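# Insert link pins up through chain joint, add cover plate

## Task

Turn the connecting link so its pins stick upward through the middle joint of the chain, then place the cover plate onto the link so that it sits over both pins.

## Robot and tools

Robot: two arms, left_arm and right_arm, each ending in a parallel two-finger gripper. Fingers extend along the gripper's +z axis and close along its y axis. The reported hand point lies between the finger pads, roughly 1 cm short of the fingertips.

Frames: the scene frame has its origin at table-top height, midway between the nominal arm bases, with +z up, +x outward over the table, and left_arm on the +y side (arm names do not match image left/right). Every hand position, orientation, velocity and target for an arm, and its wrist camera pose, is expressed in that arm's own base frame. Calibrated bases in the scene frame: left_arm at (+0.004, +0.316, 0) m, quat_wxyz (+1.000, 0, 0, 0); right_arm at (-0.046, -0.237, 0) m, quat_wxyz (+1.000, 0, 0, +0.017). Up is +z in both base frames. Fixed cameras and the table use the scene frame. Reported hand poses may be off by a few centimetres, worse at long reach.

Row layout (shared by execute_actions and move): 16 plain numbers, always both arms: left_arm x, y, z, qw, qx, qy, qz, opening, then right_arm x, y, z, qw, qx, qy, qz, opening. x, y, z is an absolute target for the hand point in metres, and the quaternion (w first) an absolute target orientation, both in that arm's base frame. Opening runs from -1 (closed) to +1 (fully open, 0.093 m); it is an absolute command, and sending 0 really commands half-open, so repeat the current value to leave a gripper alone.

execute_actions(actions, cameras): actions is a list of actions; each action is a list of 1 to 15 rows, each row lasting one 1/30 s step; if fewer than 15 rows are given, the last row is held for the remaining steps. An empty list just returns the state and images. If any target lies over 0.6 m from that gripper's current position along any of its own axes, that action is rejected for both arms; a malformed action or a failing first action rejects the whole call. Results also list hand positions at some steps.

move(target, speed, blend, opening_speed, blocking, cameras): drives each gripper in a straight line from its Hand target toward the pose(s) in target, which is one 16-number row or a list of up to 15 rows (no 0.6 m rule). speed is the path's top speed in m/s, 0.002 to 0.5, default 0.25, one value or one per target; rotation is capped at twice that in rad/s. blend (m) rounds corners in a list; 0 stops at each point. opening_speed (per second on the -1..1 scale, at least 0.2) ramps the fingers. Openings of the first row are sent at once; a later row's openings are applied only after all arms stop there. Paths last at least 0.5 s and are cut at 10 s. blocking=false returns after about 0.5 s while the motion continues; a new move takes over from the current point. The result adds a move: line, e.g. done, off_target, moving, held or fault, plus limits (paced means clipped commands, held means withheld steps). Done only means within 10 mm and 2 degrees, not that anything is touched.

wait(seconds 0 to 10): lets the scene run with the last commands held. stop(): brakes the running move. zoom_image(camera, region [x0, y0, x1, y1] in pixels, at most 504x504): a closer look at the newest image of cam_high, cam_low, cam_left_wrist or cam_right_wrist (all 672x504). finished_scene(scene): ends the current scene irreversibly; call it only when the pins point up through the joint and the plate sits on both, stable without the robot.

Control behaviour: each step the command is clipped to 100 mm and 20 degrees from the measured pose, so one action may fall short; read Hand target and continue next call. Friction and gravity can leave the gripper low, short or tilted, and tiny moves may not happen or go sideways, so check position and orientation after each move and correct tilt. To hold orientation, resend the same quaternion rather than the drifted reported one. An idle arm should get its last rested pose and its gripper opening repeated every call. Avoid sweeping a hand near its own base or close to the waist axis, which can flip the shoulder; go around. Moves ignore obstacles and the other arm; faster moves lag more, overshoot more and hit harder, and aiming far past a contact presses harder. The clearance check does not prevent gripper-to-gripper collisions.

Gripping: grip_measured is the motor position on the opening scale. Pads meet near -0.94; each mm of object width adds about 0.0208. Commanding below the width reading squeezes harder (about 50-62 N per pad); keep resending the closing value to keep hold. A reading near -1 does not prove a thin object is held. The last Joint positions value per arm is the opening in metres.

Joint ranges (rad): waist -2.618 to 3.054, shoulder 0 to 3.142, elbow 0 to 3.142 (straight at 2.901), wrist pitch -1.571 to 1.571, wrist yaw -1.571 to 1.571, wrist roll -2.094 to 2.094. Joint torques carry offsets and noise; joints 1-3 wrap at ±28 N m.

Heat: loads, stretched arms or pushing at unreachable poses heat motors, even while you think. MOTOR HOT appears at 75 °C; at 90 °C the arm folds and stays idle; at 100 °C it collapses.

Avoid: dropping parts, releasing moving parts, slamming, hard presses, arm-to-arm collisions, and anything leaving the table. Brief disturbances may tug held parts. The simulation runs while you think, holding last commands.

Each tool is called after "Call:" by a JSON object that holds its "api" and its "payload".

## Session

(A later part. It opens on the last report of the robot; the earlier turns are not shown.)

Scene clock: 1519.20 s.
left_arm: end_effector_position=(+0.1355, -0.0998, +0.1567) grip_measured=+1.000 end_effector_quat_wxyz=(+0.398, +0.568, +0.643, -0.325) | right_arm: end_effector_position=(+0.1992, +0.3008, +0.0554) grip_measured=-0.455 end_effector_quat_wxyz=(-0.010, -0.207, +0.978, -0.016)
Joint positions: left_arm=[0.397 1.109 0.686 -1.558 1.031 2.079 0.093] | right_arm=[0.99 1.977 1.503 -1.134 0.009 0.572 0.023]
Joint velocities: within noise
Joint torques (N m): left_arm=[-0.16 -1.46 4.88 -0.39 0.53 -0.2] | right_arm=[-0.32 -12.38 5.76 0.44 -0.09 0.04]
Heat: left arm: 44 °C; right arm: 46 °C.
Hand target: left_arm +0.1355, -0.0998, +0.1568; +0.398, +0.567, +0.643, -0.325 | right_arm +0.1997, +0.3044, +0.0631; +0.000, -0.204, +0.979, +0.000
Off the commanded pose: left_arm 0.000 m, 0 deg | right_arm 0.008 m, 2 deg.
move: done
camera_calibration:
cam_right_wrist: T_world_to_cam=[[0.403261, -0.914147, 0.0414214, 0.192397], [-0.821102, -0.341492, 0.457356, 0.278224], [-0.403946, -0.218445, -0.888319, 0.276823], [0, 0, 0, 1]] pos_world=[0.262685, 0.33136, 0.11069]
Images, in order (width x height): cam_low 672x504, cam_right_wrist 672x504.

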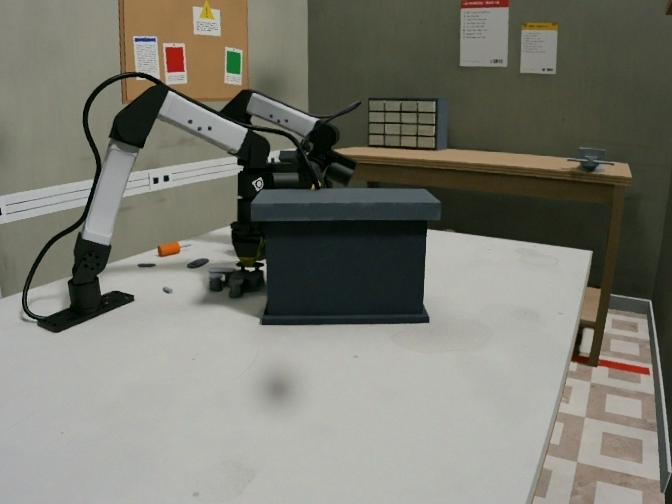

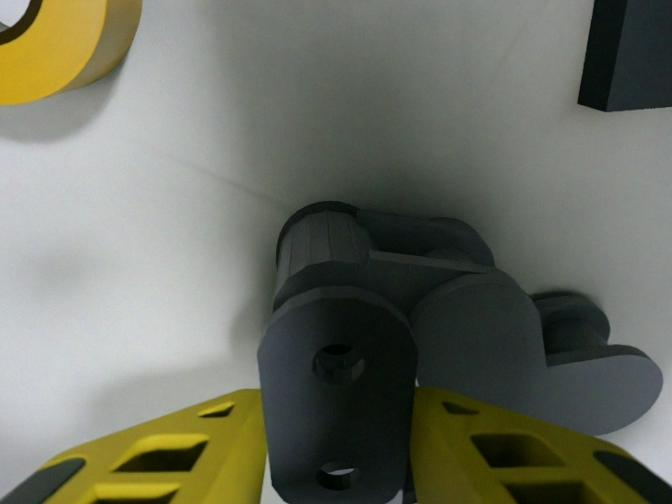

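Call:
{"api": "move", "payload": {"target": [[0.1355,-0.0998,0.1568,0.398,0.567,0.643,-0.325,1,0.2003,0.3047,0.0555,0,-0.2036,0.9790,0,-0.6]], "speed": 0.03, "cameras": ["cam_right_wrist","cam_low"]}}

Call:
{"api": "zoom_image", "payload": {"camera": "cam_low", "region": [228, 240, 278, 290]}}

Call:
{"api": "zoom_image", "payload": {"camera": "cam_right_wrist", "region": [220, 180, 460, 504]}}

Scene clock: 1535.23 s.
left_arm: end_effector_position=(+0.1355, -0.0998, +0.1567) grip_measured=+1.000 end_effector_quat_wxyz=(+0.398, +0.568, +0.643, -0.325) | right_arm: end_effector_position=(+0.1996, +0.3014, +0.0514) grip_measured=-0.455 end_effector_quat_wxyz=(-0.007, -0.207, +0.978, -0.014)
Joint positions: left_arm=[0.397 1.109 0.686 -1.558 1.031 2.079 0.093] | right_arm=[0.99 1.977 1.487 -1.11 0.009 0.572 0.023]
Joint velocities: within noise
Joint torques (N m): left_arm=[-0.13 -1.46 4.86 -0.39 0.53 -0.2] | right_arm=[-0.34 -11.73 5.42 0.52 -0.06 0.06]
Heat: left arm: 43 °C; right arm: 47 °C.
Hand target: left_arm +0.1355, -0.0998, +0.1568; +0.398, +0.567, +0.643, -0.325 | right_arm +0.2003, +0.3047, +0.0556; +0.000, -0.204, +0.979, +0.000
Off the commanded pose: left_arm 0.000 m, 0 deg | right_arm 0.005 m, 2 deg.
move: done
camera_calibration:
cam_right_wrist: T_world_to_cam=[[0.402762, -0.914528, 0.0377, 0.193336], [-0.822952, -0.343787, 0.452283, 0.281904], [-0.400664, -0.213188, -0.891077, 0.27138], [0, 0, 0, 1]] pos_world=[0.262857, 0.331581, 0.107031]
Images, in order (width x height): cam_low 672x504, cam_right_wrist 672x504.

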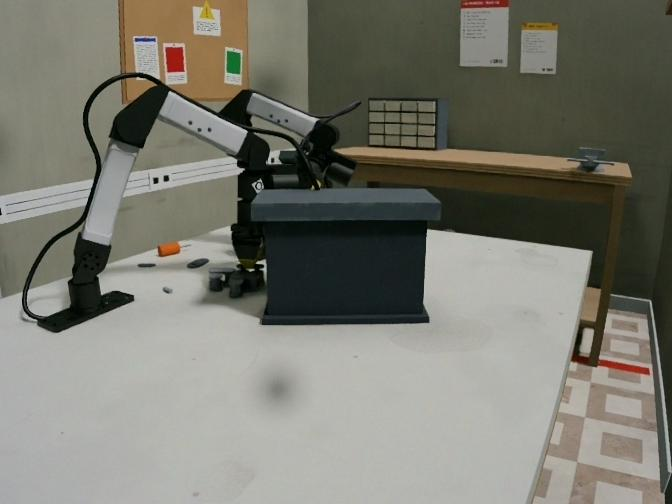

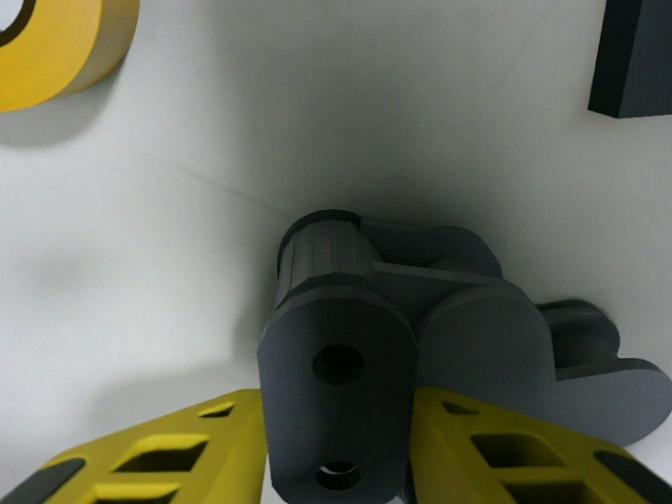

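Scaled by 10.080 from the camera's 672x504 image, which has a finer 960x720 frame.

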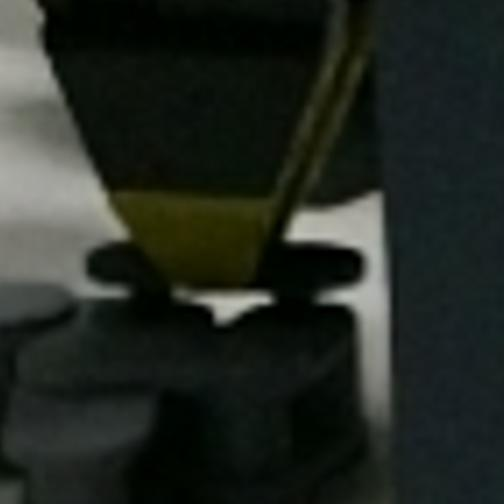

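Scaled by 1.556 from the camera's 672x504 image, which has a finer 960x720 frame.

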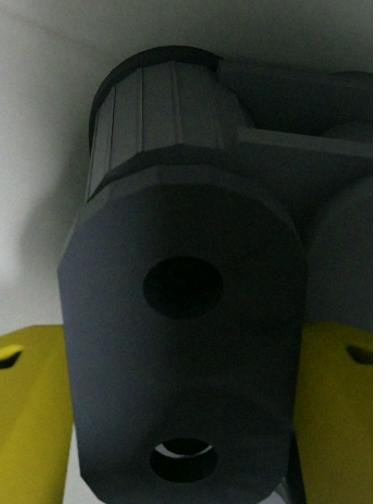

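Call:
{"api": "move", "payload": {"target": [[0.1355,-0.0998,0.1568,0.398,0.567,0.643,-0.325,1,0.2003,0.3047,0.0505,0,-0.2036,0.9790,0,-0.6]], "speed": 0.03, "cameras": ["cam_right_wrist","cam_low"]}}

Call:
{"api": "zoom_image", "payload": {"camera": "cam_low", "region": [228, 240, 278, 290]}}

Call:
{"api": "zoom_image", "payload": {"camera": "cam_right_wrist", "region": [220, 180, 460, 504]}}

Scene clock: 1548.37 s.
left_arm: end_effector_position=(+0.1355, -0.0998, +0.1567) grip_measured=+1.000 end_effector_quat_wxyz=(+0.398, +0.568, +0.643, -0.325) | right_arm: end_effector_position=(+0.1991, +0.3006, +0.0478) grip_measured=-0.455 end_effector_quat_wxyz=(-0.007, -0.207, +0.978, -0.014)
Joint positions: left_arm=[0.397 1.109 0.686 -1.558 1.031 2.079 0.093] | right_arm=[0.99 1.977 1.472 -1.096 0.009 0.572 0.023]
Joint velocities: within noise
Joint torques (N m): left_arm=[-0.14 -1.47 4.89 -0.39 0.53 -0.2] | right_arm=[-0.28 -11.12 5.56 0.57 -0.06 0.06]
Heat: left arm: 43 °C; right arm: 48 °C.
Hand target: left_arm +0.1355, -0.0998, +0.1568; +0.398, +0.567, +0.643, -0.325 | right_arm +0.2003, +0.3047, +0.0506; +0.000, -0.204, +0.979, +0.000
Off the commanded pose: left_arm 0.000 m, 0 deg | right_arm 0.005 m, 2 deg.
move: done
camera_calibration:
cam_right_wrist: T_world_to_cam=[[0.402762, -0.914528, 0.0377, 0.192964], [-0.822952, -0.343787, 0.452283, 0.282816], [-0.400664, -0.213188, -0.891077, 0.267859], [0, 0, 0, 1]] pos_world=[0.262347, 0.330804, 0.103495]
Images, in order (width x height): cam_low 672x504, cam_right_wrist 672x504.

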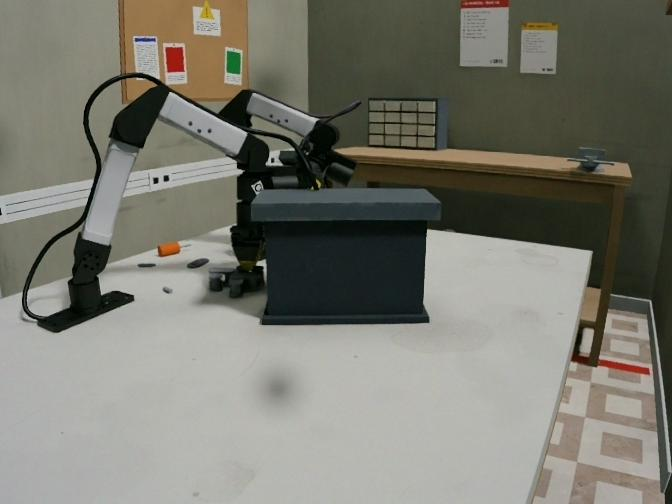

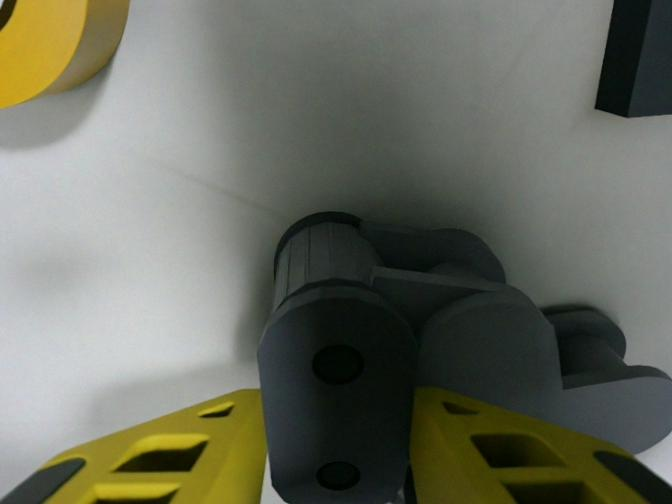

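Scaled by 10.080 from the camera's 672x504 image, which has a finer 960x720 frame.

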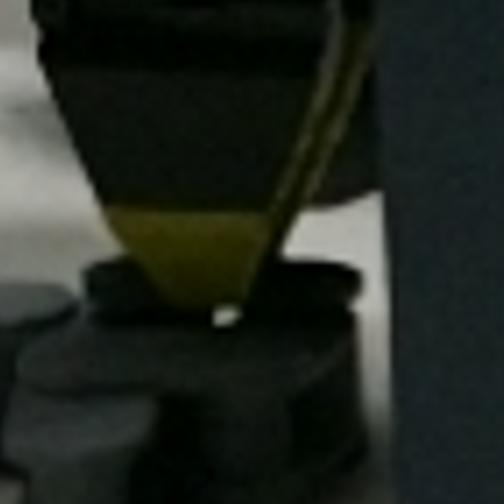

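Scaled by 1.556 from the camera's 672x504 image, which has a finer 960x720 frame.

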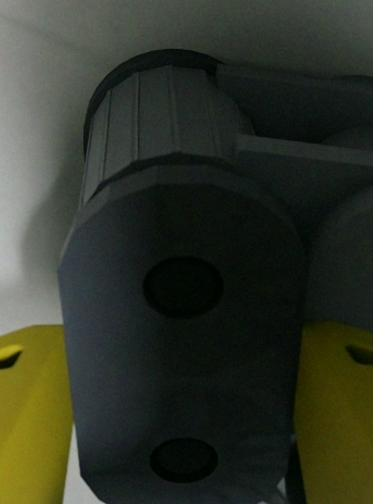

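Call:
{"api": "move", "payload": {"target": [[0.1355,-0.0998,0.1568,0.398,0.567,0.643,-0.325,1,0.2003,0.3047,0.0505,0,-0.2036,0.9790,0,-0.18]], "speed": 0.03, "opening_speed": 0.3, "cameras": ["cam_right_wrist","cam_low"]}}

Call:
{"api": "zoom_image", "payload": {"camera": "cam_low", "region": [228, 240, 278, 290]}}

Call:
{"api": "zoom_image", "payload": {"camera": "cam_right_wrist", "region": [220, 180, 460, 504]}}

Scene clock: 1559.10 s.
left_arm: end_effector_position=(+0.1355, -0.0998, +0.1567) grip_measured=+1.000 end_effector_quat_wxyz=(+0.398, +0.568, +0.643, -0.325) | right_arm: end_effector_position=(+0.2001, +0.3022, +0.0478) grip_measured=-0.181 end_effector_quat_wxyz=(-0.005, -0.207, +0.978, -0.011)
Joint positions: left_arm=[0.397 1.109 0.686 -1.558 1.031 2.079 0.093] | right_arm=[0.99 1.977 1.472 -1.088 0.009 0.572 0.036]
Joint velocities: within noise
Joint torques (N m): left_arm=[-0.14 -1.46 4.88 -0.39 0.53 -0.2] | right_arm=[-0.39 -11.18 5.26 0.49 -0.07 0.06]
Heat: left arm: 42 °C; right arm: 48 °C.
Hand target: left_arm +0.1355, -0.0998, +0.1568; +0.398, +0.567, +0.643, -0.325 | right_arm +0.2003, +0.3047, +0.0506; +0.000, -0.204, +0.979, +0.000
Off the commanded pose: left_arm 0.000 m, 0 deg | right_arm 0.004 m, 1 deg.
move: done
camera_calibration:
cam_right_wrist: T_world_to_cam=[[0.402613, -0.914755, 0.0335521, 0.194268], [-0.824834, -0.346654, 0.446632, 0.285717], [-0.396927, -0.207495, -0.894089, 0.266228], [0, 0, 0, 1]] pos_world=[0.263127, 0.331993, 0.103903]
Images, in order (width x height): cam_low 672x504, cam_right_wrist 672x504.

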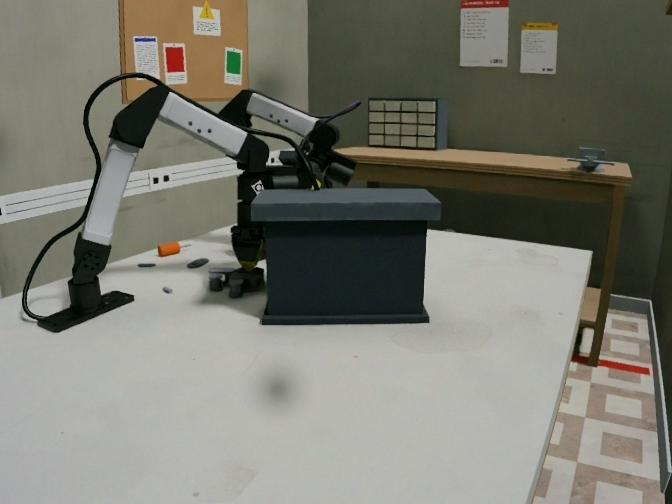

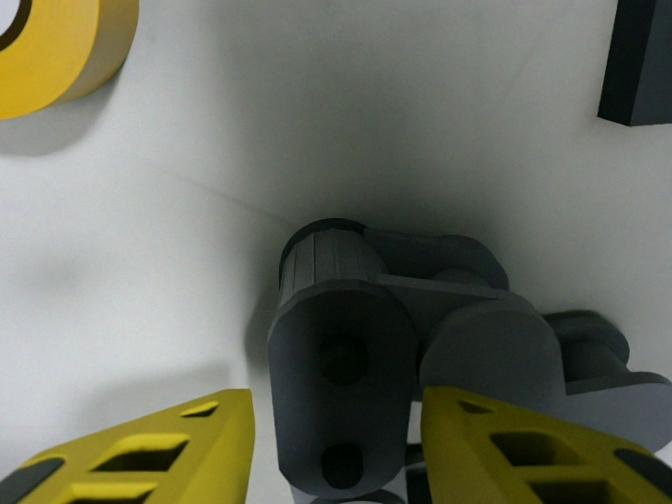

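Scaled by 10.080 from the camera's 672x504 image, which has a finer 960x720 frame.

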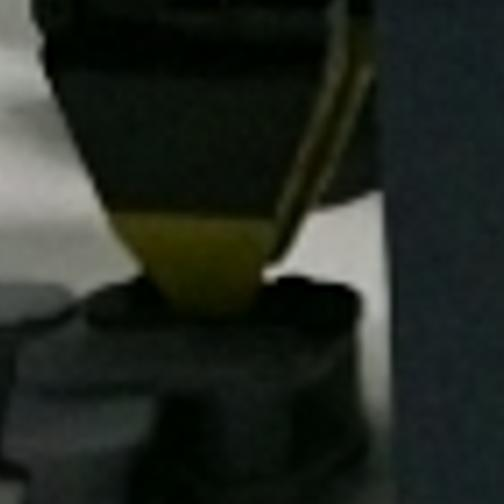

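Scaled by 1.556 from the camera's 672x504 image, which has a finer 960x720 frame.

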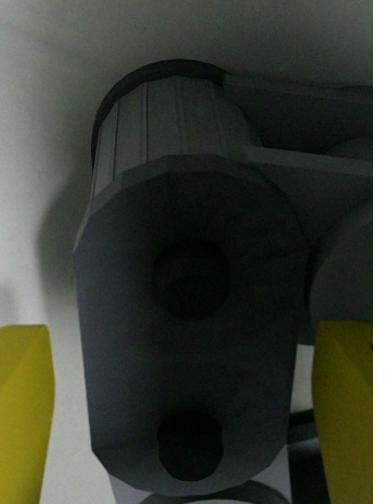

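Call:
{"api": "move", "payload": {"target": [[0.1355,-0.0998,0.1568,0.398,0.567,0.643,-0.325,1,0.2003,0.3047,0.12,0,-0.2036,0.9790,0,-0.18],[0.1355,-0.0998,0.1568,0.398,0.567,0.643,-0.325,1,0.165,0.25,0.17,0.1911,-0.4584,0.862,0.1016,0.5]], "speed": [0.06,0.2], "cameras": ["cam_right_wrist","cam_low","cam_high","cam_left_wrist"]}}

Call:
{"api": "zoom_image", "payload": {"camera": "cam_low", "region": [208, 230, 288, 310]}}

Call:
{"api": "zoom_image", "payload": {"camera": "cam_right_wrist", "region": [200, 100, 500, 400]}}

Scene clock: 1570.67 s.
left_arm: end_effector_position=(+0.1355, -0.0998, +0.1567) grip_measured=+1.000 end_effector_quat_wxyz=(+0.398, +0.568, +0.643, -0.325) | right_arm: end_effector_position=(+0.1646, +0.2504, +0.1700) grip_measured=+0.498 end_effector_quat_wxyz=(+0.188, -0.458, +0.864, +0.096)
Joint positions: left_arm=[0.397 1.109 0.686 -1.558 1.031 2.079 0.093] | right_arm=[0.998 1.296 1.148 -0.997 0.016 0.02 0.069]
Joint velocities: within noise
Joint torques (N m): left_arm=[-0.14 -1.47 4.88 -0.39 0.53 -0.2] | right_arm=[-1.02 -5.19 6.06 1.41 -0.11 -0.09]
Heat: left arm: 41 °C; right arm: 48 °C.
Hand target: left_arm +0.1355, -0.0998, +0.1568; +0.398, +0.567, +0.643, -0.325 | right_arm +0.1649, +0.2500, +0.1700; +0.191, -0.458, +0.862, +0.101
Off the commanded pose: left_arm 0.000 m, 0 deg | right_arm 0.001 m, 1 deg.
move: done
camera_calibration:
cam_left_wrist: T_world_to_cam=[[-0.989604, -0.14283, -0.0168382, 0.123678], [-0.102198, 0.780755, -0.616423, 0.228223], [0.10119, -0.608294, -0.787235, 0.13033], [0, 0, 0, 1]] pos_world=[0.132528, -0.0812425, 0.245364]
cam_right_wrist: T_world_to_cam=[[0.821772, -0.569519, 0.0183826, 0.0042], [-0.569814, -0.821429, 0.0238084, 0.332695], [0.00154062, -0.0300397, -0.999548, 0.258567], [0, 0, 0, 1]] pos_world=[0.185725, 0.283445, 0.250452]

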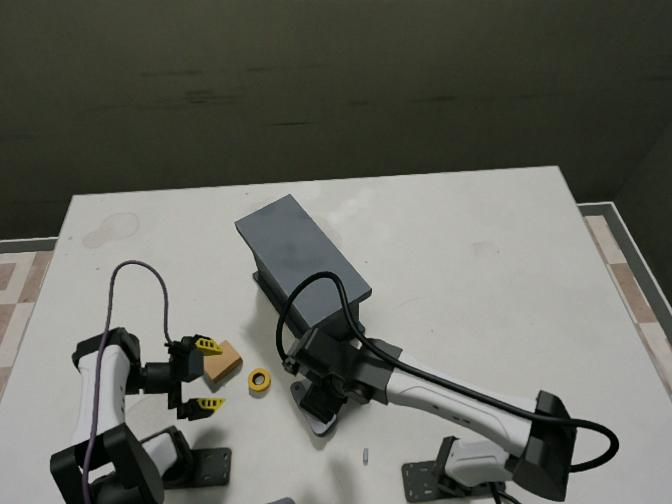

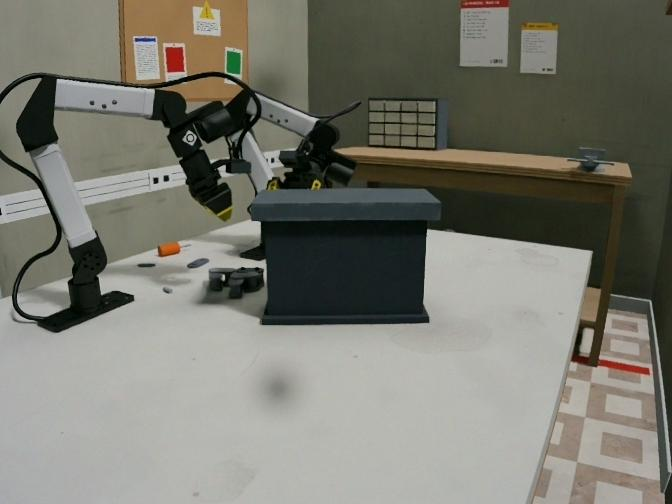

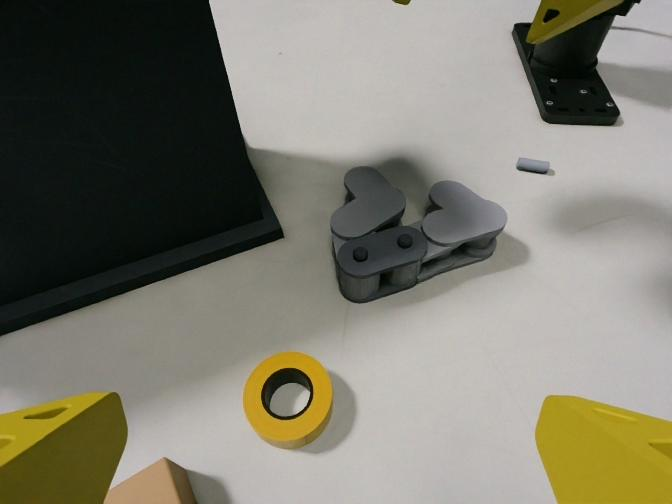

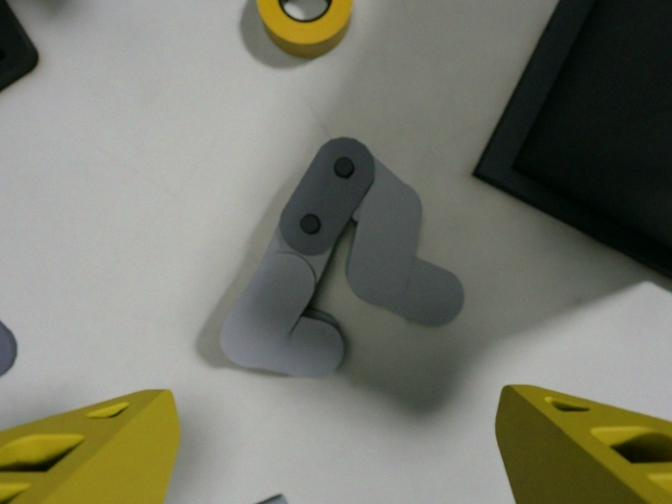

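Scaled by 6.300 from the camera's 672x504 image, which has a finer 960x720 frame.

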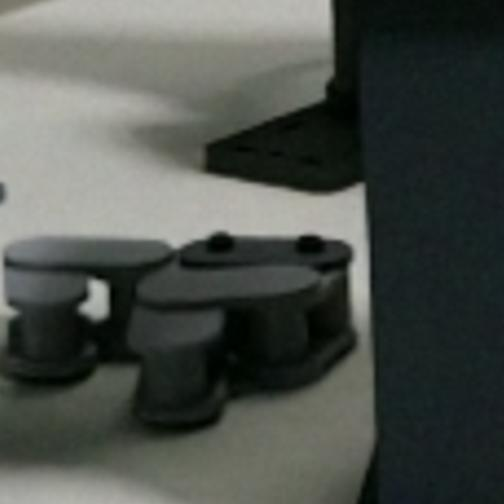

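Scaled by 1.680 from the camera's 672x504 image, which has a finer 960x720 frame.

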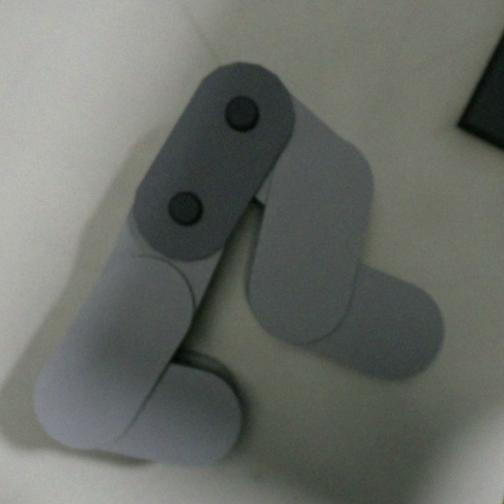

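Call:
{"api": "zoom_image", "payload": {"camera": "cam_left_wrist", "region": [310, 150, 530, 320]}}

Scaled by 2.291 from the camera's 672x504 image, which has a finer 960x720 frame.

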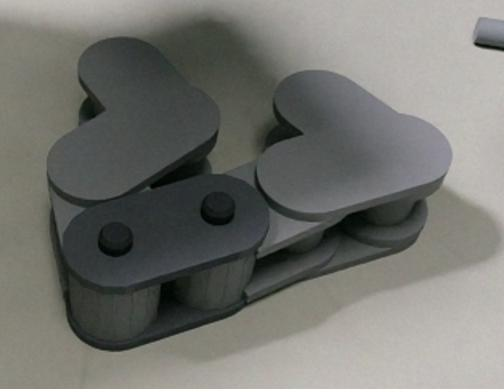

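Call:
{"api": "finished_scene", "payload": {"scene": 1}}

The scene is finished: the task was done.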